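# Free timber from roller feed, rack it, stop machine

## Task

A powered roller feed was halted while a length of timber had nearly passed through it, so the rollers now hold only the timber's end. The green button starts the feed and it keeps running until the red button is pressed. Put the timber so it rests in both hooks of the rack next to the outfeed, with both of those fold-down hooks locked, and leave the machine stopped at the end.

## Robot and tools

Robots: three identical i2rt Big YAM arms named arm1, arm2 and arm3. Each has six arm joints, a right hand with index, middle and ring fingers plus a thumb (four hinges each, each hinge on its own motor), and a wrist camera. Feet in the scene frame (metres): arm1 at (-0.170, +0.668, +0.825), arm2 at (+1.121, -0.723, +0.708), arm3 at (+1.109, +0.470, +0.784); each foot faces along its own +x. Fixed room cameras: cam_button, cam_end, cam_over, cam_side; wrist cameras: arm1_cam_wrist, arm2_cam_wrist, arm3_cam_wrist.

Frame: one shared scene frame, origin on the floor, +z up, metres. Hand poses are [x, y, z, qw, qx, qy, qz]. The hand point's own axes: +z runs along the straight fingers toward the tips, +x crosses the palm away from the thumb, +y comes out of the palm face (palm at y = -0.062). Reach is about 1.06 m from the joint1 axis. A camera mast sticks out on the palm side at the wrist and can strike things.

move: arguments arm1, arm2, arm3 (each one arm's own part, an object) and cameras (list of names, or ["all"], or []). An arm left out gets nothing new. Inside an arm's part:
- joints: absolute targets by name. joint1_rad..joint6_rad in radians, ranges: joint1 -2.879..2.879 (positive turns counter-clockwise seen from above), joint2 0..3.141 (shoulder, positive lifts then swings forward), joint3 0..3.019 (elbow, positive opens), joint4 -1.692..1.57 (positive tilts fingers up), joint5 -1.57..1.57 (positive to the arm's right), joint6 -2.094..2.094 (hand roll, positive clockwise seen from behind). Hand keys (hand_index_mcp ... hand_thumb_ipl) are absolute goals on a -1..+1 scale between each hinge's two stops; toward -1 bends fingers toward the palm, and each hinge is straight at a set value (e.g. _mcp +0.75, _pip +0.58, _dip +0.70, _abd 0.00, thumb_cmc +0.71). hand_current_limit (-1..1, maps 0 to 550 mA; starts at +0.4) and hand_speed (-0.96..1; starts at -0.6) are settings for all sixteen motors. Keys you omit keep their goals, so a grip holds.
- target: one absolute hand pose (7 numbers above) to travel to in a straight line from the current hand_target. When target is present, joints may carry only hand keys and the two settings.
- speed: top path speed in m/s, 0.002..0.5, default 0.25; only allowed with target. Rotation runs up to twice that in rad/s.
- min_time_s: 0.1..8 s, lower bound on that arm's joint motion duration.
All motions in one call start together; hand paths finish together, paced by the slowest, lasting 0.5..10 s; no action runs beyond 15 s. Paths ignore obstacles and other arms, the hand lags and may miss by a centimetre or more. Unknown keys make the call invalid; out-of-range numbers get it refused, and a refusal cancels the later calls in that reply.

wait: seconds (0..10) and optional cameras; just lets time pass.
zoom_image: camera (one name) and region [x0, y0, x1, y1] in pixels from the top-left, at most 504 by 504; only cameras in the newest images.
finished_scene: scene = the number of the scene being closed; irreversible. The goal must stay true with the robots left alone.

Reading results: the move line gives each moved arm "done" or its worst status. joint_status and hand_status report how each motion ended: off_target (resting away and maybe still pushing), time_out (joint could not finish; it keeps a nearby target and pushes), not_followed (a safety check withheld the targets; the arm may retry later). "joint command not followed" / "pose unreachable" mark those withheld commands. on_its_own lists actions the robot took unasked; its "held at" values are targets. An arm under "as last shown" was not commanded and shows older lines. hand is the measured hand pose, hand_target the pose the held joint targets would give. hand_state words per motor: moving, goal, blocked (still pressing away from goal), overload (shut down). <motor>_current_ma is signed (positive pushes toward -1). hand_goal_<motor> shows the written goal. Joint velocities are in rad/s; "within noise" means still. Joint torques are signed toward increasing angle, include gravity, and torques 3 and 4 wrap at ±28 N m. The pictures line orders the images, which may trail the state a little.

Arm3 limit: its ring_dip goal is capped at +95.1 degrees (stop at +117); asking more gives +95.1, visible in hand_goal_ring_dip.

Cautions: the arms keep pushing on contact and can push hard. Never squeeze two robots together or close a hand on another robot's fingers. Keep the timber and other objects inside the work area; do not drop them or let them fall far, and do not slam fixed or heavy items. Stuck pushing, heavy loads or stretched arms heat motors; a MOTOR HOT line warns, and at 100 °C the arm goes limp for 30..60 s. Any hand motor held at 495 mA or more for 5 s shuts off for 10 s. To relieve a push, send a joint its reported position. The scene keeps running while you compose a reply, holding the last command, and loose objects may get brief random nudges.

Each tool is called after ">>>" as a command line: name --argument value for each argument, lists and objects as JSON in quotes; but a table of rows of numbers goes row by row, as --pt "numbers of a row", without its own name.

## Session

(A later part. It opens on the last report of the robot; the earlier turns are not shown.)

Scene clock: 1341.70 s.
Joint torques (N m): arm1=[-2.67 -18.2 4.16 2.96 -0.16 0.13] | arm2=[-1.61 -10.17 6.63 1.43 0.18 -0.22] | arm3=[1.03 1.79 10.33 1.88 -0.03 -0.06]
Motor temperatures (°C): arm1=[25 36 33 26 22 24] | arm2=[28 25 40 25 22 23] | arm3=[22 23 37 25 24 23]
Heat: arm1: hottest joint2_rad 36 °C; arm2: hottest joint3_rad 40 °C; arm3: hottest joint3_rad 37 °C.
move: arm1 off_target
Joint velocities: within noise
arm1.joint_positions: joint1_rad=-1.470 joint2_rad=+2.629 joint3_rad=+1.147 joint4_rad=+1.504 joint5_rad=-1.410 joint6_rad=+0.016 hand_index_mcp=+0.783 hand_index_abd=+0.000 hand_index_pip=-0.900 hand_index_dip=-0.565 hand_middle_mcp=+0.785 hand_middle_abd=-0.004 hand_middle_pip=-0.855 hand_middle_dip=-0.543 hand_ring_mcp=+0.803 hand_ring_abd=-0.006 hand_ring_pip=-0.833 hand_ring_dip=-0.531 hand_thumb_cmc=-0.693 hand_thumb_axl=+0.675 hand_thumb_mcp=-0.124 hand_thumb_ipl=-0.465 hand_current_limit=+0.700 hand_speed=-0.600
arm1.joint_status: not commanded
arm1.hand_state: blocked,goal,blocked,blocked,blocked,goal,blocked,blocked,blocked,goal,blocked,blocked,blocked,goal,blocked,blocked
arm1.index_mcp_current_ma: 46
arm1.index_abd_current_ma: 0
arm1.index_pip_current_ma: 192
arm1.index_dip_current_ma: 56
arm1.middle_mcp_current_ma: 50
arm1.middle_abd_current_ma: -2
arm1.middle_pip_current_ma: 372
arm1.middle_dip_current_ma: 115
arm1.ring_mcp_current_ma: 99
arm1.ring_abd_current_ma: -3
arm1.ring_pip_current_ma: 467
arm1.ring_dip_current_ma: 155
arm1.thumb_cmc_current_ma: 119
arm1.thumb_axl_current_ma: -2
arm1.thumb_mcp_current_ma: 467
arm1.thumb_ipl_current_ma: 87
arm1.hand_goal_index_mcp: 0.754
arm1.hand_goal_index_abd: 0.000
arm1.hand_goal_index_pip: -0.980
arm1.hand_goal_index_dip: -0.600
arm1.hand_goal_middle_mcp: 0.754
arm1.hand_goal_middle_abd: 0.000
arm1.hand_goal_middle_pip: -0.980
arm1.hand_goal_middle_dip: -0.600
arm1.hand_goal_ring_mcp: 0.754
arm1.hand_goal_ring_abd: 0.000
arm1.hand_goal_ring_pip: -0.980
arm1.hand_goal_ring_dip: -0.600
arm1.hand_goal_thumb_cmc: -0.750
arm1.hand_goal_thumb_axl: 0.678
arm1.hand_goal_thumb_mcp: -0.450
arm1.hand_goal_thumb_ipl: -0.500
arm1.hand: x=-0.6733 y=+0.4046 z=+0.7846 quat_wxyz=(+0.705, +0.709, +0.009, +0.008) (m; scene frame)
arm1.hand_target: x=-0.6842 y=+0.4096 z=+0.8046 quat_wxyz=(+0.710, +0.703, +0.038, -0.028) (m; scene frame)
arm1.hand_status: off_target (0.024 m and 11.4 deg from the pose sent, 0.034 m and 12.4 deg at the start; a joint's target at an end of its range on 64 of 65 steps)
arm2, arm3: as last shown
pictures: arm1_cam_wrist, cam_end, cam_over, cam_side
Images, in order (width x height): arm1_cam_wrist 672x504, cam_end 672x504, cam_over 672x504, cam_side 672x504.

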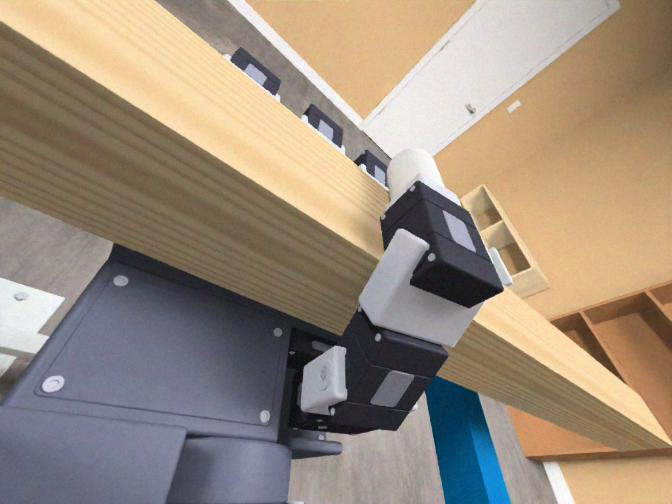

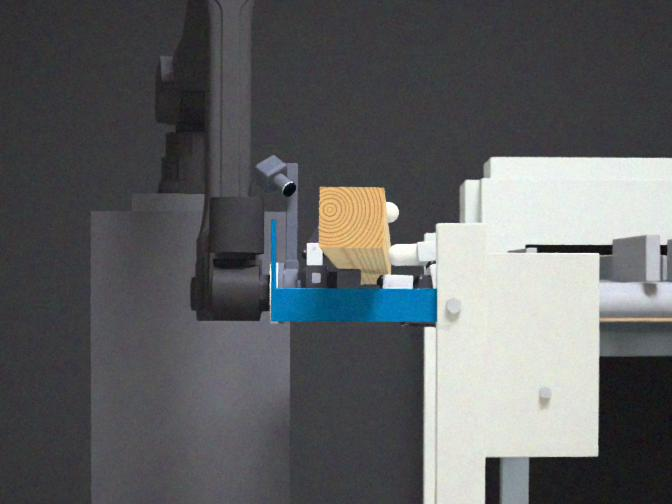

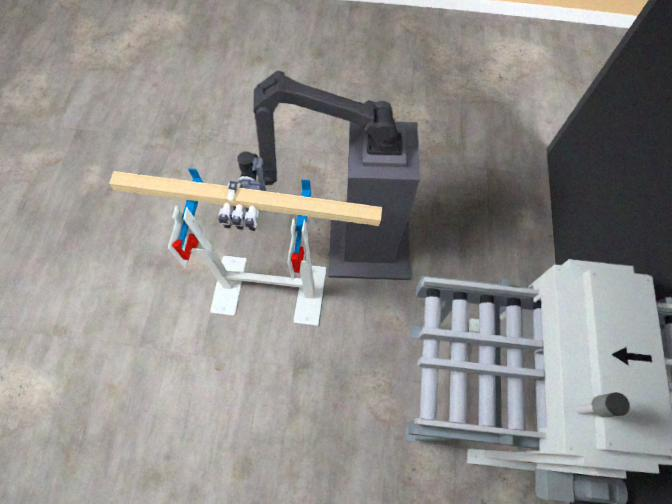

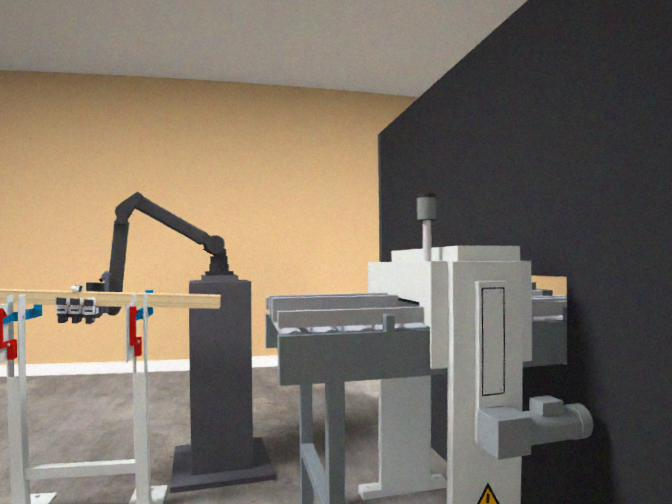

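>>> move --arm1 '{"target": [-0.685, 0.412, 0.775, 0.765, 0.6422, 0.03, -0.025], "speed": 0.04}' --cameras '["cam_over", "cam_end", "cam_side"]'

>>> zoom_image --camera "cam_end" --region '[250, 170, 460, 340]'

>>> zoom_image --camera "cam_side" --region '[0, 260, 240, 370]'

Scene clock: 1351.83 s.
Joint torques (N m): arm1=[-3.37 -16.03 5.03 3.06 0.03 -0.27] | arm2=[-1.55 -9.76 6.65 1.63 0.15 -0.23] | arm3=[0.91 1.9 10.35 1.87 -0.05 -0.08]
Motor temperatures (°C): arm1=[25 35 33 26 22 24] | arm2=[28 25 40 25 22 23] | arm3=[22 23 37 25 24 23]
Heat: arm1: hottest joint2_rad 35 °C; arm2: hottest joint3_rad 40 °C; arm3: hottest joint3_rad 37 °C.
move: arm1 off_target
Joint velocities: within noise
arm1.joint_positions: joint1_rad=-1.471 joint2_rad=+2.671 joint3_rad=+1.182 joint4_rad=+1.504 joint5_rad=-1.416 joint6_rad=+0.047 hand_index_mcp=+0.783 hand_index_abd=+0.000 hand_index_pip=-0.900 hand_index_dip=-0.565 hand_middle_mcp=+0.785 hand_middle_abd=-0.004 hand_middle_pip=-0.856 hand_middle_dip=-0.543 hand_ring_mcp=+0.803 hand_ring_abd=-0.006 hand_ring_pip=-0.834 hand_ring_dip=-0.531 hand_thumb_cmc=-0.692 hand_thumb_axl=+0.675 hand_thumb_mcp=-0.124 hand_thumb_ipl=-0.465 hand_current_limit=+0.700 hand_speed=-0.600
arm1.joint_status: not commanded
arm1.hand_state: blocked,goal,blocked,blocked,blocked,goal,blocked,blocked,blocked,goal,blocked,blocked,blocked,goal,blocked,blocked
arm1.index_mcp_current_ma: 46
arm1.index_abd_current_ma: 0
arm1.index_pip_current_ma: 192
arm1.index_dip_current_ma: 56
arm1.middle_mcp_current_ma: 50
arm1.middle_abd_current_ma: -2
arm1.middle_pip_current_ma: 368
arm1.middle_dip_current_ma: 115
arm1.ring_mcp_current_ma: 99
arm1.ring_abd_current_ma: -3
arm1.ring_pip_current_ma: 467
arm1.ring_dip_current_ma: 155
arm1.thumb_cmc_current_ma: 120
arm1.thumb_axl_current_ma: -2
arm1.thumb_mcp_current_ma: 467
arm1.thumb_ipl_current_ma: 85
arm1.hand_goal_index_mcp: 0.754
arm1.hand_goal_index_abd: 0.000
arm1.hand_goal_index_pip: -0.980
arm1.hand_goal_index_dip: -0.600
arm1.hand_goal_middle_mcp: 0.754
arm1.hand_goal_middle_abd: 0.000
arm1.hand_goal_middle_pip: -0.980
arm1.hand_goal_middle_dip: -0.600
arm1.hand_goal_ring_mcp: 0.754
arm1.hand_goal_ring_abd: 0.000
arm1.hand_goal_ring_pip: -0.980
arm1.hand_goal_ring_dip: -0.600
arm1.hand_goal_thumb_cmc: -0.750
arm1.hand_goal_thumb_axl: 0.678
arm1.hand_goal_thumb_mcp: -0.450
arm1.hand_goal_thumb_ipl: -0.500
arm1.hand: x=-0.6782 y=+0.4047 z=+0.7677 quat_wxyz=(+0.704, +0.709, -0.003, +0.022) (m; scene frame)
arm1.hand_target: x=-0.6858 y=+0.4122 z=+0.7752 quat_wxyz=(+0.708, +0.705, +0.031, -0.023) (m; scene frame)
arm1.hand_status: off_target (0.012 m and 12.3 deg from the pose sent, 0.017 m and 11.2 deg at the start; a joint's target at an end of its range on 75 of 77 steps)
arm2, arm3: as last shown
pictures: cam_end, cam_over, cam_side
Images, in order (width x height): cam_end 672x504, cam_over 672x504, cam_side 672x504.

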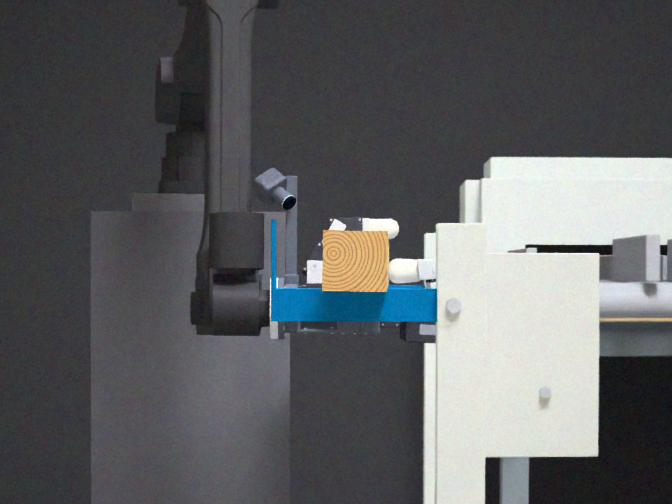

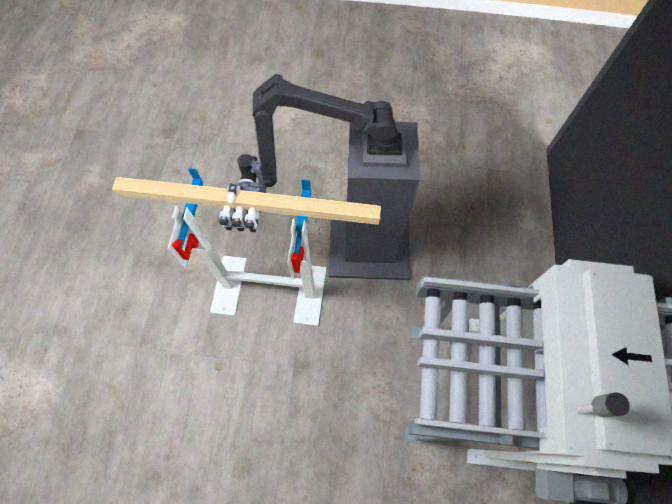

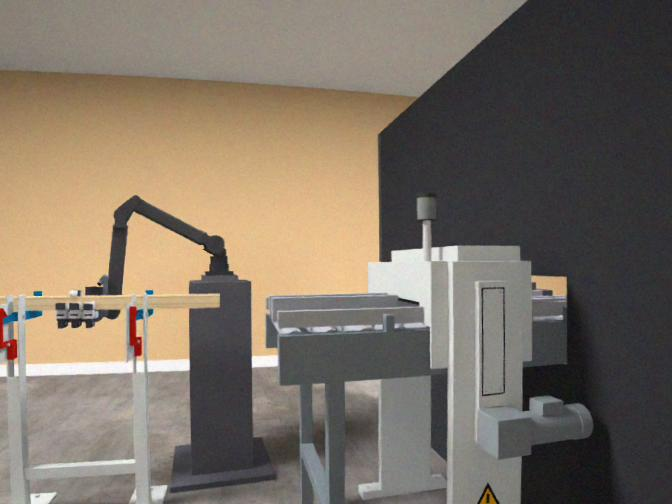

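Scaled by 2.400 from the camera's 672x504 image, which has a finer 960x720 frame.

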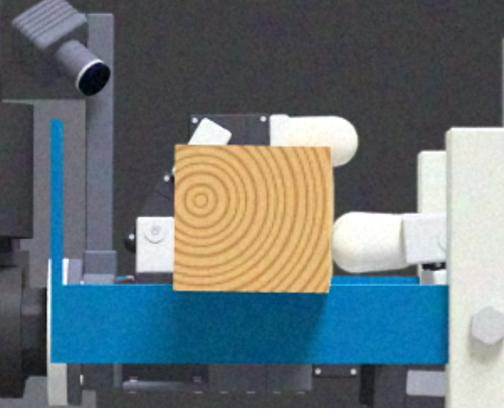

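Scaled by 2.100 from the camera's 672x504 image, which has a finer 960x720 frame.

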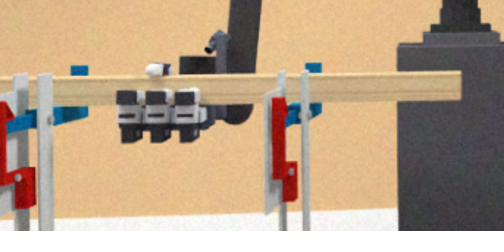

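>>> move --arm1 '{"target": [-0.685, 0.412, 0.757, 0.765, 0.6422, 0.03, -0.025], "speed": 0.03}' --cameras '["cam_end", "cam_side"]'

>>> zoom_image --camera "cam_side" --region '[0, 260, 240, 370]'

Scene clock: 1359.30 s.
Joint torques (N m): arm1=[-2.49 -14.04 5.37 2.43 0.21 -0.58] | arm2=[-0.85 -10.64 6.6 1.61 0.16 -0.3] | arm3=[1.03 1.96 10.33 1.88 -0.05 -0.07]
Motor temperatures (°C): arm1=[25 34 32 26 22 24] | arm2=[28 25 40 25 22 23] | arm3=[22 23 37 25 24 23]
Heat: arm1: hottest joint2_rad 34 °C; arm2: hottest joint3_rad 40 °C; arm3: hottest joint3_rad 37 °C.
move: arm1 off_target
Joint velocities: within noise
arm1.joint_positions: joint1_rad=-1.471 joint2_rad=+2.685 joint3_rad=+1.207 joint4_rad=+1.519 joint5_rad=-1.418 joint6_rad=+0.061 hand_index_mcp=+0.783 hand_index_abd=+0.003 hand_index_pip=-0.900 hand_index_dip=-0.565 hand_middle_mcp=+0.785 hand_middle_abd=-0.002 hand_middle_pip=-0.867 hand_middle_dip=-0.545 hand_ring_mcp=+0.803 hand_ring_abd=-0.003 hand_ring_pip=-0.853 hand_ring_dip=-0.532 hand_thumb_cmc=-0.683 hand_thumb_axl=+0.673 hand_thumb_mcp=-0.117 hand_thumb_ipl=-0.470 hand_current_limit=+0.700 hand_speed=-0.600
arm1.joint_status: not commanded
arm1.hand_state: blocked,goal,blocked,blocked,blocked,goal,blocked,blocked,blocked,goal,blocked,blocked,blocked,goal,blocked,blocked
arm1.index_mcp_current_ma: 46
arm1.index_abd_current_ma: 1
arm1.index_pip_current_ma: 192
arm1.index_dip_current_ma: 56
arm1.middle_mcp_current_ma: 50
arm1.middle_abd_current_ma: -1
arm1.middle_pip_current_ma: 320
arm1.middle_dip_current_ma: 111
arm1.ring_mcp_current_ma: 99
arm1.ring_abd_current_ma: -1
arm1.ring_pip_current_ma: 384
arm1.ring_dip_current_ma: 150
arm1.thumb_cmc_current_ma: 150
arm1.thumb_axl_current_ma: -3
arm1.thumb_mcp_current_ma: 467
arm1.thumb_ipl_current_ma: 70
arm1.hand_goal_index_mcp: 0.754
arm1.hand_goal_index_abd: 0.000
arm1.hand_goal_index_pip: -0.980
arm1.hand_goal_index_dip: -0.600
arm1.hand_goal_middle_mcp: 0.754
arm1.hand_goal_middle_abd: 0.000
arm1.hand_goal_middle_pip: -0.980
arm1.hand_goal_middle_dip: -0.600
arm1.hand_goal_ring_mcp: 0.754
arm1.hand_goal_ring_abd: 0.000
arm1.hand_goal_ring_pip: -0.980
arm1.hand_goal_ring_dip: -0.600
arm1.hand_goal_thumb_cmc: -0.750
arm1.hand_goal_thumb_axl: 0.678
arm1.hand_goal_thumb_mcp: -0.450
arm1.hand_goal_thumb_ipl: -0.500
arm1.hand: x=-0.6824 y=+0.4041 z=+0.7659 quat_wxyz=(+0.706, +0.708, +0.002, +0.019) (m; scene frame)
arm1.hand_target: x=-0.6840 y=+0.4119 z=+0.7562 quat_wxyz=(+0.708, +0.705, +0.031, -0.024) (m; scene frame)
arm1.hand_status: off_target (0.012 m and 11.8 deg from the pose sent, 0.015 m and 12.3 deg at the start; a joint's target at an end of its range on 96 of 98 steps)
arm2, arm3: as last shown
pictures: cam_end, cam_side
Images, in order (width x height): cam_end 672x504, cam_side 672x504.

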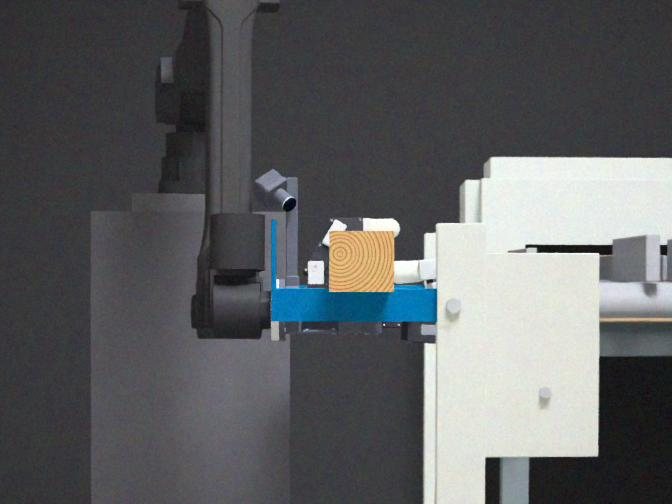

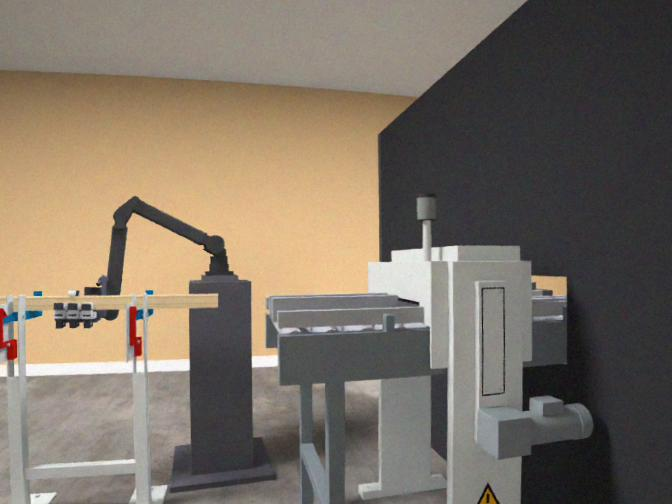

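Scaled by 2.100 from the camera's 672x504 image, which has a finer 960x720 frame.

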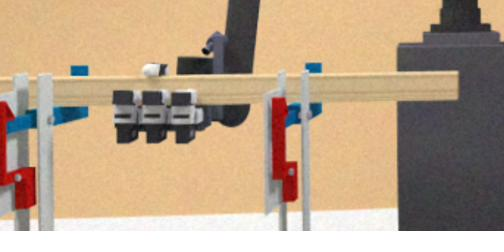

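>>> move --arm1 '{"target": [-0.685, 0.412, 0.742, 0.765, 0.6422, 0.025, -0.021], "speed": 0.03}' --cameras '["cam_end", "cam_side"]'

>>> zoom_image --camera "cam_side" --region '[0, 260, 240, 370]'

Scene clock: 1367.80 s.
Joint torques (N m): arm1=[-2.32 -12.22 5.53 1.94 0.41 -0.57] | arm2=[0.09 -10.34 6.61 1.51 0.14 -0.26] | arm3=[0.97 1.85 10.33 1.91 -0.04 -0.07]
Motor temperatures (°C): arm1=[25 34 32 26 22 24] | arm2=[28 25 40 25 22 23] | arm3=[22 23 37 25 24 23]
Heat: arm1: hottest joint2_rad 34 °C; arm2: hottest joint3_rad 40 °C; arm3: hottest joint3_rad 37 °C.
move: arm1 off_target
Joint velocities: within noise
arm1.joint_positions: joint1_rad=-1.471 joint2_rad=+2.695 joint3_rad=+1.227 joint4_rad=+1.536 joint5_rad=-1.418 joint6_rad=+0.061 hand_index_mcp=+0.783 hand_index_abd=+0.002 hand_index_pip=-0.904 hand_index_dip=-0.565 hand_middle_mcp=+0.785 hand_middle_abd=-0.002 hand_middle_pip=-0.876 hand_middle_dip=-0.549 hand_ring_mcp=+0.803 hand_ring_abd=-0.003 hand_ring_pip=-0.866 hand_ring_dip=-0.543 hand_thumb_cmc=-0.672 hand_thumb_axl=+0.676 hand_thumb_mcp=-0.106 hand_thumb_ipl=-0.470 hand_current_limit=+0.700 hand_speed=-0.600
arm1.joint_status: not commanded
arm1.hand_state: blocked,goal,blocked,blocked,blocked,goal,blocked,blocked,blocked,goal,blocked,blocked,blocked,goal,blocked,blocked
arm1.index_mcp_current_ma: 46
arm1.index_abd_current_ma: 1
arm1.index_pip_current_ma: 178
arm1.index_dip_current_ma: 56
arm1.middle_mcp_current_ma: 50
arm1.middle_abd_current_ma: -1
arm1.middle_pip_current_ma: 284
arm1.middle_dip_current_ma: 98
arm1.ring_mcp_current_ma: 99
arm1.ring_abd_current_ma: -1
arm1.ring_pip_current_ma: 326
arm1.ring_dip_current_ma: 117
arm1.thumb_cmc_current_ma: 190
arm1.thumb_axl_current_ma: -1
arm1.thumb_mcp_current_ma: 467
arm1.thumb_ipl_current_ma: 69
arm1.hand_goal_index_mcp: 0.754
arm1.hand_goal_index_abd: 0.000
arm1.hand_goal_index_pip: -0.980
arm1.hand_goal_index_dip: -0.600
arm1.hand_goal_middle_mcp: 0.754
arm1.hand_goal_middle_abd: 0.000
arm1.hand_goal_middle_pip: -0.980
arm1.hand_goal_middle_dip: -0.600
arm1.hand_goal_ring_mcp: 0.754
arm1.hand_goal_ring_abd: 0.000
arm1.hand_goal_ring_pip: -0.980
arm1.hand_goal_ring_dip: -0.600
arm1.hand_goal_thumb_cmc: -0.750
arm1.hand_goal_thumb_axl: 0.678
arm1.hand_goal_thumb_mcp: -0.450
arm1.hand_goal_thumb_ipl: -0.500
arm1.hand: x=-0.6846 y=+0.4037 z=+0.7655 quat_wxyz=(+0.707, +0.707, +0.011, +0.010) (m; scene frame)
arm1.hand_target: x=-0.6843 y=+0.4119 z=+0.7434 quat_wxyz=(+0.707, +0.706, +0.027, -0.022) (m; scene frame)
arm1.hand_status: off_target (0.025 m and 10.6 deg from the pose sent, 0.025 m and 11.4 deg at the start; a joint's target at an end of its range on 101 of 101 steps)
arm2.joint_positions: joint1_rad=+0.122 joint2_rad=+1.464 joint3_rad=+1.333 joint4_rad=-1.419 joint5_rad=+0.010 joint6_rad=+1.427 hand_index_mcp=+0.754 hand_index_abd=+0.022 hand_index_pip=+0.578 hand_index_dip=+0.696 hand_middle_mcp=+0.015 hand_middle_abd=+0.001 hand_middle_pip=-0.877 hand_middle_dip=-0.718 hand_ring_mcp=+0.012 hand_ring_abd=+0.001 hand_ring_pip=-0.857 hand_ring_dip=-0.738 hand_thumb_cmc=+0.714 hand_thumb_axl=+0.677 hand_thumb_mcp=+0.223 hand_thumb_ipl=+0.168 hand_current_limit=+0.400 hand_speed=-0.600
arm2.joint_status: not commanded
arm2.hand_state: goal,blocked,goal,goal,goal,goal,goal,goal,goal,goal,goal,goal,goal,goal,goal,goal
arm2.index_mcp_current_ma: 0
arm2.index_abd_current_ma: 56
arm2.index_pip_current_ma: 3
arm2.index_dip_current_ma: 0
arm2.middle_mcp_current_ma: 44
arm2.middle_abd_current_ma: 1
arm2.middle_pip_current_ma: 5
arm2.middle_dip_current_ma: 5
arm2.ring_mcp_current_ma: 33
arm2.ring_abd_current_ma: 1
arm2.ring_pip_current_ma: 6
arm2.ring_dip_current_ma: 4
arm2.thumb_cmc_current_ma: 1
arm2.thumb_axl_current_ma: -1
arm2.thumb_mcp_current_ma: -8
arm2.thumb_ipl_current_ma: -1
arm2.hand_goal_index_mcp: 0.754
arm2.hand_goal_index_abd: 0.000
arm2.hand_goal_index_pip: 0.576
arm2.hand_goal_index_dip: 0.696
arm2.hand_goal_middle_mcp: 0.000
arm2.hand_goal_middle_abd: 0.000
arm2.hand_goal_middle_pip: -0.880
arm2.hand_goal_middle_dip: -0.720
arm2.hand_goal_ring_mcp: 0.000
arm2.hand_goal_ring_abd: 0.000
arm2.hand_goal_ring_pip: -0.860
arm2.hand_goal_ring_dip: -0.740
arm2.hand_goal_thumb_cmc: 0.714
arm2.hand_goal_thumb_axl: 0.678
arm2.hand_goal_thumb_mcp: 0.226
arm2.hand_goal_thumb_ipl: 0.168
arm2.hand: x=+1.0586 y=-0.2945 z=+0.9229 quat_wxyz=(-0.005, +0.509, +0.860, +0.006) (m; scene frame)
arm2.hand_target: x=+1.0583 y=-0.2914 z=+0.9039 quat_wxyz=(+0.000, +0.503, +0.864, +0.000) (m; scene frame)
arm2.hand_status: not commanded
arm3.joint_positions: joint1_rad=-0.134 joint2_rad=+0.629 joint3_rad=+1.370 joint4_rad=-1.370 joint5_rad=-0.062 joint6_rad=+1.107 hand_index_mcp=+0.754 hand_index_abd=+0.000 hand_index_pip=+0.577 hand_index_dip=+0.696 hand_middle_mcp=+0.754 hand_middle_abd=+0.000 hand_middle_pip=+0.577 hand_middle_dip=+0.696 hand_ring_mcp=+0.754 hand_ring_abd=+0.000 hand_ring_pip=+0.577 hand_ring_dip=+0.696 hand_thumb_cmc=+0.714 hand_thumb_axl=+0.677 hand_thumb_mcp=+0.226 hand_thumb_ipl=+0.168 hand_current_limit=+0.400 hand_speed=-0.600
arm3.joint_status: not commanded
arm3.hand_state: goal,goal,goal,goal,goal,goal,goal,goal,goal,goal,goal,goal,goal,goal,goal,goal
arm3.index_mcp_current_ma: 0
arm3.index_abd_current_ma: 0
arm3.index_pip_current_ma: 0
arm3.index_dip_current_ma: 0
arm3.middle_mcp_current_ma: 0
arm3.middle_abd_current_ma: 0
arm3.middle_pip_current_ma: 0
arm3.middle_dip_current_ma: 0
arm3.ring_mcp_current_ma: 0
arm3.ring_abd_current_ma: 0
arm3.ring_pip_current_ma: 0
arm3.ring_dip_current_ma: 0
arm3.thumb_cmc_current_ma: 0
arm3.thumb_axl_current_ma: 0
arm3.thumb_mcp_current_ma: 0
arm3.thumb_ipl_current_ma: 0
arm3.hand_goal_index_mcp: 0.754
arm3.hand_goal_index_abd: 0.000
arm3.hand_goal_index_pip: 0.576
arm3.hand_goal_index_dip: 0.696
arm3.hand_goal_middle_mcp: 0.754
arm3.hand_goal_middle_abd: 0.000
arm3.hand_goal_middle_pip: 0.576
arm3.hand_goal_middle_dip: 0.696
arm3.hand_goal_ring_mcp: 0.754
arm3.hand_goal_ring_abd: 0.000
arm3.hand_goal_ring_pip: 0.576
arm3.hand_goal_ring_dip: 0.696
arm3.hand_goal_thumb_cmc: 0.714
arm3.hand_goal_thumb_axl: 0.678
arm3.hand_goal_thumb_mcp: 0.226
arm3.hand_goal_thumb_ipl: 0.168
arm3.hand: x=+0.9699 y=+0.2382 z=+1.3123 quat_wxyz=(+0.395, +0.705, -0.549, +0.214) (m; scene frame)
arm3.hand_target: x=+0.9704 y=+0.2405 z=+1.3241 quat_wxyz=(+0.406, +0.700, -0.545, +0.218) (m; scene frame)
arm3.hand_status: not commanded
pictures: cam_end, cam_side
Images, in order (width x height): cam_end 672x504, cam_side 672x504.

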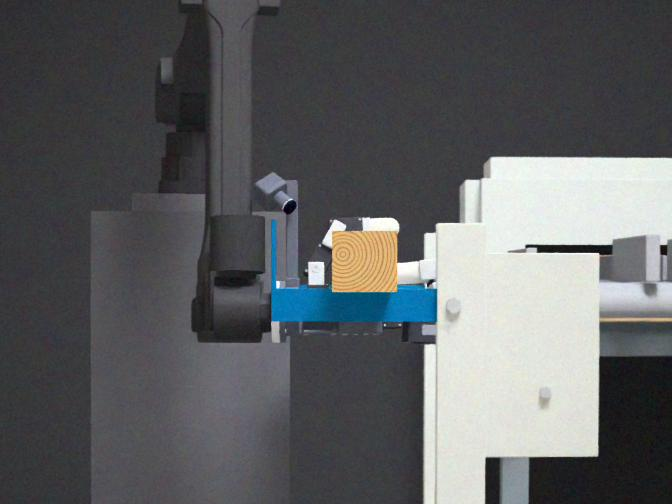

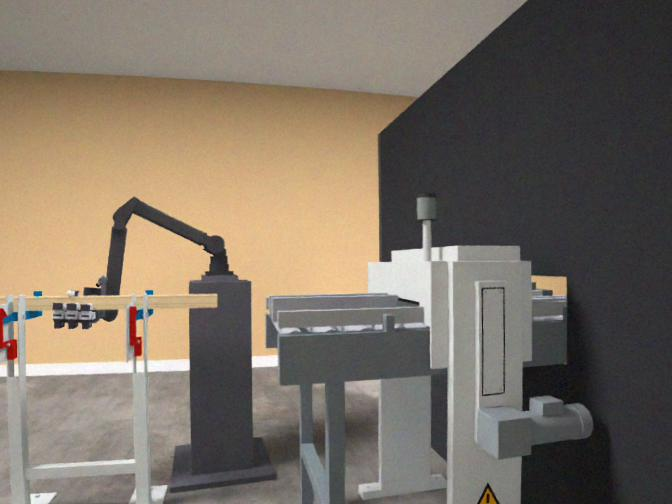

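Scaled by 2.100 from the camera's 672x504 image, which has a finer 960x720 frame.

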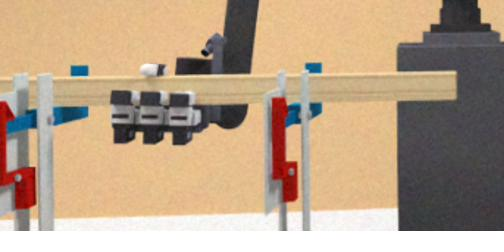

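>>> move --arm1 '{"joints": {"hand_speed": -0.75, "hand_thumb_mcp": 0.226, "hand_thumb_ipl": 0.168, "hand_thumb_cmc": -0.5}}' --cameras '["cam_end"]'

>>> move --arm1 '{"joints": {"hand_index_pip": 0.577, "hand_index_dip": 0.696, "hand_middle_pip": 0.577, "hand_middle_dip": 0.696, "hand_ring_pip": 0.577, "hand_ring_dip": 0.696}}' --cameras '["cam_end", "cam_over", "cam_side"]'

Scene clock: 1378.33 s.
Joint torques (N m): arm1=[-2.96 -14.39 3.48 1.66 0.45 -0.18] | arm2=[-0.97 -10.4 6.71 1.73 0.18 -0.24] | arm3=[0.97 1.85 10.3 1.91 -0.04 -0.07]
Motor temperatures (°C): arm1=[25 34 32 26 22 24] | arm2=[28 25 40 25 22 23] | arm3=[22 23 37 25 24 23]
Heat: arm1: hottest joint2_rad 34 °C; arm2: hottest joint3_rad 40 °C; arm3: hottest joint3_rad 37 °C.
move: arm1 done
Joint velocities: within noise
arm1.joint_positions: joint1_rad=-1.470 joint2_rad=+2.712 joint3_rad=+1.257 joint4_rad=+1.540 joint5_rad=-1.418 joint6_rad=+0.016 hand_index_mcp=+0.778 hand_index_abd=+0.002 hand_index_pip=-0.964 hand_index_dip=-0.593 hand_middle_mcp=+0.784 hand_middle_abd=+0.002 hand_middle_pip=-0.935 hand_middle_dip=-0.581 hand_ring_mcp=+0.798 hand_ring_abd=+0.003 hand_ring_pip=-0.916 hand_ring_dip=-0.571 hand_thumb_cmc=-0.502 hand_thumb_axl=+0.676 hand_thumb_mcp=+0.224 hand_thumb_ipl=+0.166 hand_current_limit=+0.700 hand_speed=-0.750
arm1.joint_status: all done
arm1.hand_state: blocked,goal,goal,goal,blocked,goal,blocked,goal,blocked,goal,blocked,blocked,goal,goal,goal,goal
arm1.index_mcp_current_ma: 34
arm1.index_abd_current_ma: 1
arm1.index_pip_current_ma: 18
arm1.index_dip_current_ma: 5
arm1.middle_mcp_current_ma: 49
arm1.middle_abd_current_ma: 1
arm1.middle_pip_current_ma: 81
arm1.middle_dip_current_ma: 22
arm1.ring_mcp_current_ma: 86
arm1.ring_abd_current_ma: 1
arm1.ring_pip_current_ma: 138
arm1.ring_dip_current_ma: 42
arm1.thumb_cmc_current_ma: -1
arm1.thumb_axl_current_ma: -1
arm1.thumb_mcp_current_ma: -1
arm1.thumb_ipl_current_ma: -1
arm1.hand_goal_index_mcp: 0.754
arm1.hand_goal_index_abd: 0.000
arm1.hand_goal_index_pip: -0.980
arm1.hand_goal_index_dip: -0.600
arm1.hand_goal_middle_mcp: 0.754
arm1.hand_goal_middle_abd: 0.000
arm1.hand_goal_middle_pip: -0.980
arm1.hand_goal_middle_dip: -0.600
arm1.hand_goal_ring_mcp: 0.754
arm1.hand_goal_ring_abd: 0.000
arm1.hand_goal_ring_pip: -0.980
arm1.hand_goal_ring_dip: -0.600
arm1.hand_goal_thumb_cmc: -0.500
arm1.hand_goal_thumb_axl: 0.678
arm1.hand_goal_thumb_mcp: 0.226
arm1.hand_goal_thumb_ipl: 0.168
arm1.on_its_own: hand_index_pip moved -0.060 to your old target -0.980; hand_index_dip moved -0.027 to your old target -0.600; hand_middle_pip moved -0.059 toward your old target -0.980; hand_middle_dip moved -0.032 to your old target -0.600; hand_ring_pip moved -0.050 toward your old target -0.980; hand_ring_dip moved -0.028 toward your old target -0.600
arm1.hand: x=-0.6855 y=+0.4021 z=+0.7628 quat_wxyz=(+0.708, +0.705, +0.034, -0.012) (m; scene frame)
arm1.hand_target: x=-0.6841 y=+0.4115 z=+0.7430 quat_wxyz=(+0.707, +0.706, +0.027, -0.022) (m; scene frame)
arm1.hand_status: not commanded
arm2, arm3: as last shown
pictures: cam_end
Images, in order (width x height): cam_end 672x504.

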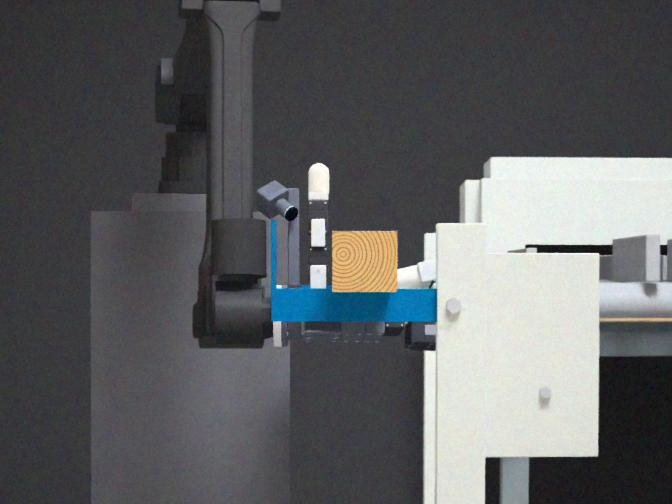

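Scene clock: 1380.53 s.
Joint torques (N m): arm1=[-2.14 -15.09 3.29 1.81 0.15 -0.08] | arm2=[-0.97 -10.05 6.74 1.62 0.15 -0.25] | arm3=[1.03 1.85 10.3 1.87 -0.04 -0.06]
Motor temperatures (°C): arm1=[25 33 32 26 22 24] | arm2=[28 25 40 25 22 23] | arm3=[22 23 37 25 24 23]
Heat: arm1: hottest joint2_rad 33 °C; arm2: hottest joint3_rad 40 °C; arm3: hottest joint3_rad 37 °C.
move: arm1 done
Joint velocities: within noise
arm1.joint_positions: joint1_rad=-1.474 joint2_rad=+2.728 joint3_rad=+1.259 joint4_rad=+1.540 joint5_rad=-1.412 joint6_rad=+0.006 hand_index_mcp=+0.772 hand_index_abd=+0.002 hand_index_pip=+0.578 hand_index_dip=+0.693 hand_middle_mcp=+0.771 hand_middle_abd=+0.002 hand_middle_pip=+0.578 hand_middle_dip=+0.694 hand_ring_mcp=+0.774 hand_ring_abd=+0.002 hand_ring_pip=+0.578 hand_ring_dip=+0.694 hand_thumb_cmc=-0.502 hand_thumb_axl=+0.676 hand_thumb_mcp=+0.224 hand_thumb_ipl=+0.166 hand_current_limit=+0.700 hand_speed=-0.750
arm1.joint_status: all done
arm1.hand_state: goal,goal,goal,goal,goal,goal,goal,goal,goal,goal,goal,goal,goal,goal,goal,goal
arm1.index_mcp_current_ma: 23
arm1.index_abd_current_ma: 1
arm1.index_pip_current_ma: 0
arm1.index_dip_current_ma: -1
arm1.middle_mcp_current_ma: 20
arm1.middle_abd_current_ma: 1
arm1.middle_pip_current_ma: 0
arm1.middle_dip_current_ma: -1
arm1.ring_mcp_current_ma: 26
arm1.ring_abd_current_ma: 1
arm1.ring_pip_current_ma: 0
arm1.ring_dip_current_ma: -1
arm1.thumb_cmc_current_ma: -1
arm1.thumb_axl_current_ma: -1
arm1.thumb_mcp_current_ma: -1
arm1.thumb_ipl_current_ma: -1
arm1.hand_goal_index_mcp: 0.754
arm1.hand_goal_index_abd: 0.000
arm1.hand_goal_index_pip: 0.578
arm1.hand_goal_index_dip: 0.696
arm1.hand_goal_middle_mcp: 0.754
arm1.hand_goal_middle_abd: 0.000
arm1.hand_goal_middle_pip: 0.578
arm1.hand_goal_middle_dip: 0.696
arm1.hand_goal_ring_mcp: 0.754
arm1.hand_goal_ring_abd: 0.000
arm1.hand_goal_ring_pip: 0.578
arm1.hand_goal_ring_dip: 0.696
arm1.hand_goal_thumb_cmc: -0.500
arm1.hand_goal_thumb_axl: 0.678
arm1.hand_goal_thumb_mcp: 0.226
arm1.hand_goal_thumb_ipl: 0.168
arm1.hand: x=-0.6843 y=+0.4051 z=+0.7552 quat_wxyz=(+0.708, +0.706, +0.029, -0.015) (m; scene frame)
arm1.hand_target: x=-0.6840 y=+0.4120 z=+0.7426 quat_wxyz=(+0.707, +0.706, +0.026, -0.022) (m; scene frame)
arm1.hand_status: not commanded
arm2, arm3: as last shown
pictures: cam_end, cam_over, cam_side
Images, in order (width x height): cam_end 672x504, cam_over 672x504, cam_side 672x504.

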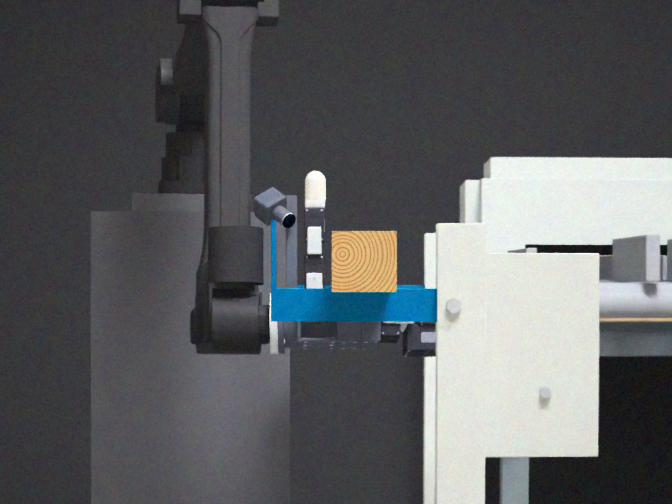

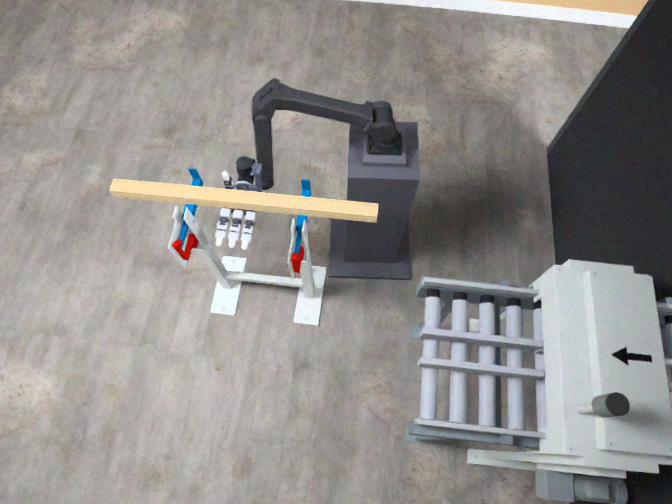

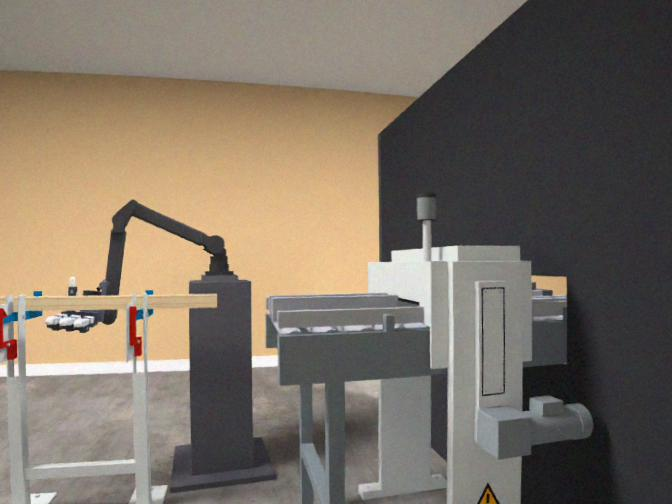

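>>> move --arm1 '{"target": [-0.68, 0.415, 0.675, 0.7065, 0.7065, 0.02, -0.02], "speed": 0.08}' --cameras '["cam_end", "cam_side"]'

>>> move --arm1 '{"target": [-0.665, 0.53, 0.675, 0.7065, 0.7065, 0.02, -0.02], "speed": 0.1}' --cameras '["cam_end", "cam_over", "cam_side"]'

Scene clock: 1392.90 s.
Joint torques (N m): arm1=[-2.2 -15.5 2.8 1.65 0.25 -0.08] | arm2=[-0.85 -10.75 6.64 1.73 0.21 -0.25] | arm3=[0.97 1.96 10.33 1.85 -0.05 -0.09]
Motor temperatures (°C): arm1=[25 33 32 26 22 24] | arm2=[28 25 40 25 22 23] | arm3=[22 23 37 25 24 23]
Heat: arm1: hottest joint2_rad 33 °C; arm2: hottest joint3_rad 40 °C; arm3: hottest joint3_rad 37 °C.
move: arm1 off_target
Joint velocities: within noise
arm1.joint_positions: joint1_rad=-1.478 joint2_rad=+2.889 joint3_rad=+1.383 joint4_rad=+1.540 joint5_rad=-1.410 joint6_rad=-0.022 hand_index_mcp=+0.772 hand_index_abd=+0.002 hand_index_pip=+0.578 hand_index_dip=+0.693 hand_middle_mcp=+0.771 hand_middle_abd=+0.002 hand_middle_pip=+0.578 hand_middle_dip=+0.694 hand_ring_mcp=+0.774 hand_ring_abd=+0.002 hand_ring_pip=+0.578 hand_ring_dip=+0.694 hand_thumb_cmc=-0.502 hand_thumb_axl=+0.676 hand_thumb_mcp=+0.224 hand_thumb_ipl=+0.166 hand_current_limit=+0.700 hand_speed=-0.750
arm1.joint_status: not commanded
arm1.hand_state: goal,goal,goal,goal,goal,goal,goal,goal,goal,goal,goal,goal,goal,goal,goal,goal
arm1.index_mcp_current_ma: 23
arm1.index_abd_current_ma: 1
arm1.index_pip_current_ma: 0
arm1.index_dip_current_ma: -1
arm1.middle_mcp_current_ma: 20
arm1.middle_abd_current_ma: 1
arm1.middle_pip_current_ma: 0
arm1.middle_dip_current_ma: -1
arm1.ring_mcp_current_ma: 26
arm1.ring_abd_current_ma: 1
arm1.ring_pip_current_ma: 0
arm1.ring_dip_current_ma: -1
arm1.thumb_cmc_current_ma: -1
arm1.thumb_axl_current_ma: -1
arm1.thumb_mcp_current_ma: -1
arm1.thumb_ipl_current_ma: -1
arm1.hand_goal_index_mcp: 0.754
arm1.hand_goal_index_abd: 0.000
arm1.hand_goal_index_pip: 0.578
arm1.hand_goal_index_dip: 0.696
arm1.hand_goal_middle_mcp: 0.754
arm1.hand_goal_middle_abd: 0.000
arm1.hand_goal_middle_pip: 0.578
arm1.hand_goal_middle_dip: 0.696
arm1.hand_goal_ring_mcp: 0.754
arm1.hand_goal_ring_abd: 0.000
arm1.hand_goal_ring_pip: 0.578
arm1.hand_goal_ring_dip: 0.696
arm1.hand_goal_thumb_cmc: -0.500
arm1.hand_goal_thumb_axl: 0.678
arm1.hand_goal_thumb_mcp: 0.226
arm1.hand_goal_thumb_ipl: 0.168
arm1.hand: x=-0.6818 y=+0.4076 z=+0.6890 quat_wxyz=(+0.706, +0.708, +0.024, -0.013) (m; scene frame)
arm1.hand_target: x=-0.6796 y=+0.4151 z=+0.6757 quat_wxyz=(+0.705, +0.709, +0.020, -0.021) (m; scene frame)
arm1.hand_status: off_target (0.016 m and 0.9 deg from the pose sent, 0.081 m and 1.2 deg at the start; a joint's target at an end of its range on 42 of 50 steps)
arm2, arm3: as last shown
pictures: cam_end, cam_side
Images, in order (width x height): cam_end 672x504, cam_side 672x504.

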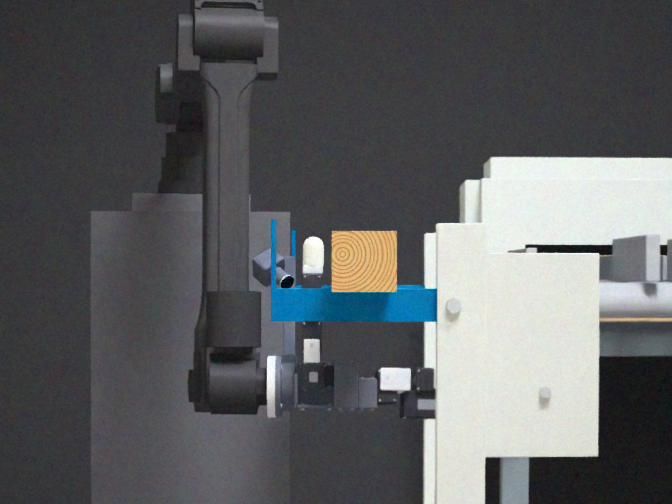

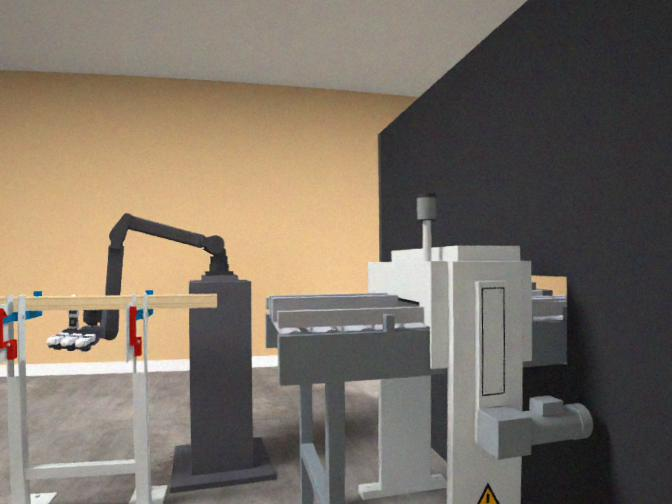

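Scene clock: 1394.57 s.
Joint torques (N m): arm1=[-1.44 -18.55 1.88 1.37 0.17 0.04] | arm2=[-0.73 -9.99 6.75 1.8 0.16 -0.25] | arm3=[0.97 1.79 10.29 1.85 -0.03 -0.07]
Motor temperatures (°C): arm1=[25 33 32 26 22 24] | arm2=[28 25 40 25 22 23] | arm3=[22 23 37 25 24 23]
Heat: arm1: hottest joint2_rad 33 °C; arm2: hottest joint3_rad 40 °C; arm3: hottest joint3_rad 37 °C.
move: arm1 not_followed
Joint velocities: within noise
arm1.joint_positions: joint1_rad=-1.482 joint2_rad=+2.889 joint3_rad=+1.383 joint4_rad=+1.540 joint5_rad=-1.416 joint6_rad=-0.025 hand_index_mcp=+0.772 hand_index_abd=+0.002 hand_index_pip=+0.578 hand_index_dip=+0.693 hand_middle_mcp=+0.771 hand_middle_abd=+0.002 hand_middle_pip=+0.578 hand_middle_dip=+0.694 hand_ring_mcp=+0.774 hand_ring_abd=+0.002 hand_ring_pip=+0.578 hand_ring_dip=+0.694 hand_thumb_cmc=-0.502 hand_thumb_axl=+0.676 hand_thumb_mcp=+0.224 hand_thumb_ipl=+0.166 hand_current_limit=+0.700 hand_speed=-0.750
arm1.joint_status: not commanded
arm1.hand_state: goal,goal,goal,goal,goal,goal,goal,goal,goal,goal,goal,goal,goal,goal,goal,goal
arm1.index_mcp_current_ma: 23
arm1.index_abd_current_ma: 1
arm1.index_pip_current_ma: 0
arm1.index_dip_current_ma: -1
arm1.middle_mcp_current_ma: 20
arm1.middle_abd_current_ma: 1
arm1.middle_pip_current_ma: 0
arm1.middle_dip_current_ma: -1
arm1.ring_mcp_current_ma: 26
arm1.ring_abd_current_ma: 1
arm1.ring_pip_current_ma: 0
arm1.ring_dip_current_ma: -1
arm1.thumb_cmc_current_ma: -1
arm1.thumb_axl_current_ma: -1
arm1.thumb_mcp_current_ma: -1
arm1.thumb_ipl_current_ma: -1
arm1.hand_goal_index_mcp: 0.754
arm1.hand_goal_index_abd: 0.000
arm1.hand_goal_index_pip: 0.578
arm1.hand_goal_index_dip: 0.696
arm1.hand_goal_middle_mcp: 0.754
arm1.hand_goal_middle_abd: 0.000
arm1.hand_goal_middle_pip: 0.578
arm1.hand_goal_middle_dip: 0.696
arm1.hand_goal_ring_mcp: 0.754
arm1.hand_goal_ring_abd: 0.000
arm1.hand_goal_ring_pip: 0.578
arm1.hand_goal_ring_dip: 0.696
arm1.hand_goal_thumb_cmc: -0.500
arm1.hand_goal_thumb_axl: 0.678
arm1.hand_goal_thumb_mcp: 0.226
arm1.hand_goal_thumb_ipl: 0.168
arm1.hand: x=-0.6817 y=+0.4098 z=+0.6891 quat_wxyz=(+0.706, +0.708, +0.026, -0.014) (m; scene frame)
arm1.hand_target: x=-0.6815 y=+0.4083 z=+0.6891 quat_wxyz=(+0.706, +0.708, +0.026, -0.014) (m; scene frame)
arm1.hand_status: not_followed (0.122 m and 1.0 deg from the pose sent, 0.124 m and 0.9 deg at the start; pose on its path clipped on 22 of 50 steps; a joint's target at an end of its range on 49 of 50 steps)
arm2, arm3: as last shown
pictures: cam_end, cam_over, cam_side
pose unreachable (arm1 arm): on one or more control steps of this call this arm could not follow its commanded pose, so it was not sent that pose on those steps. On the call's last step it was still not sent that pose. It may still have moved: this result reports where it is.
cause: moving toward the commanded pose would bring two parts of the arm too close to each other (its hand and another part of the arm, 2 mm apart when it was first held).
Images, in order (width x height): cam_end 672x504, cam_over 672x504, cam_side 672x504.

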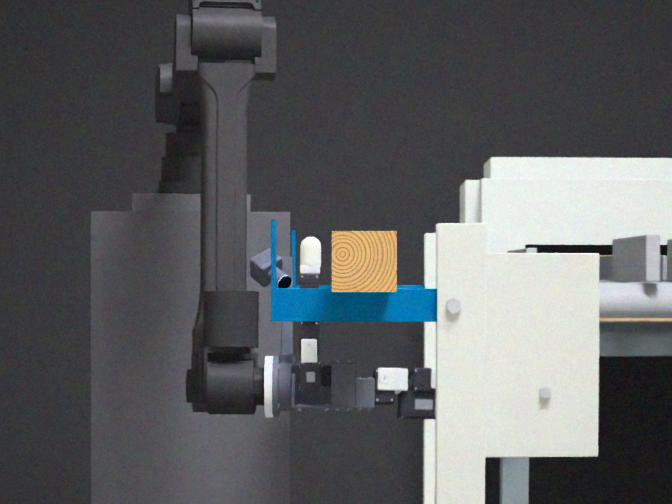

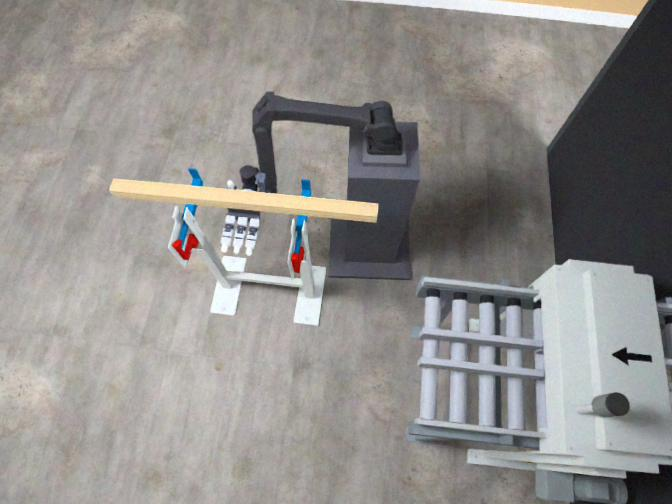

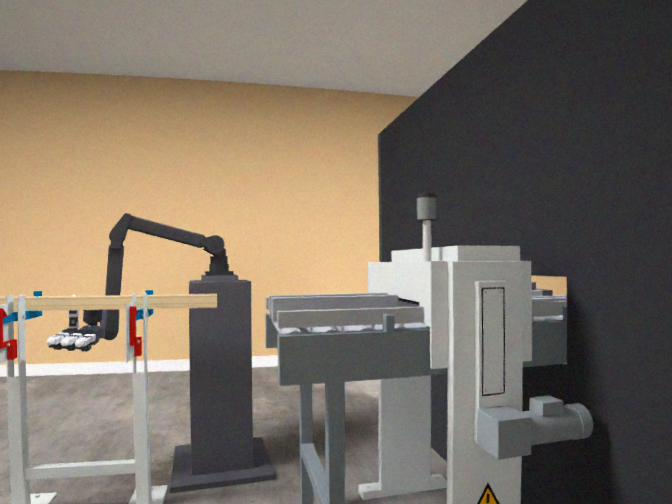

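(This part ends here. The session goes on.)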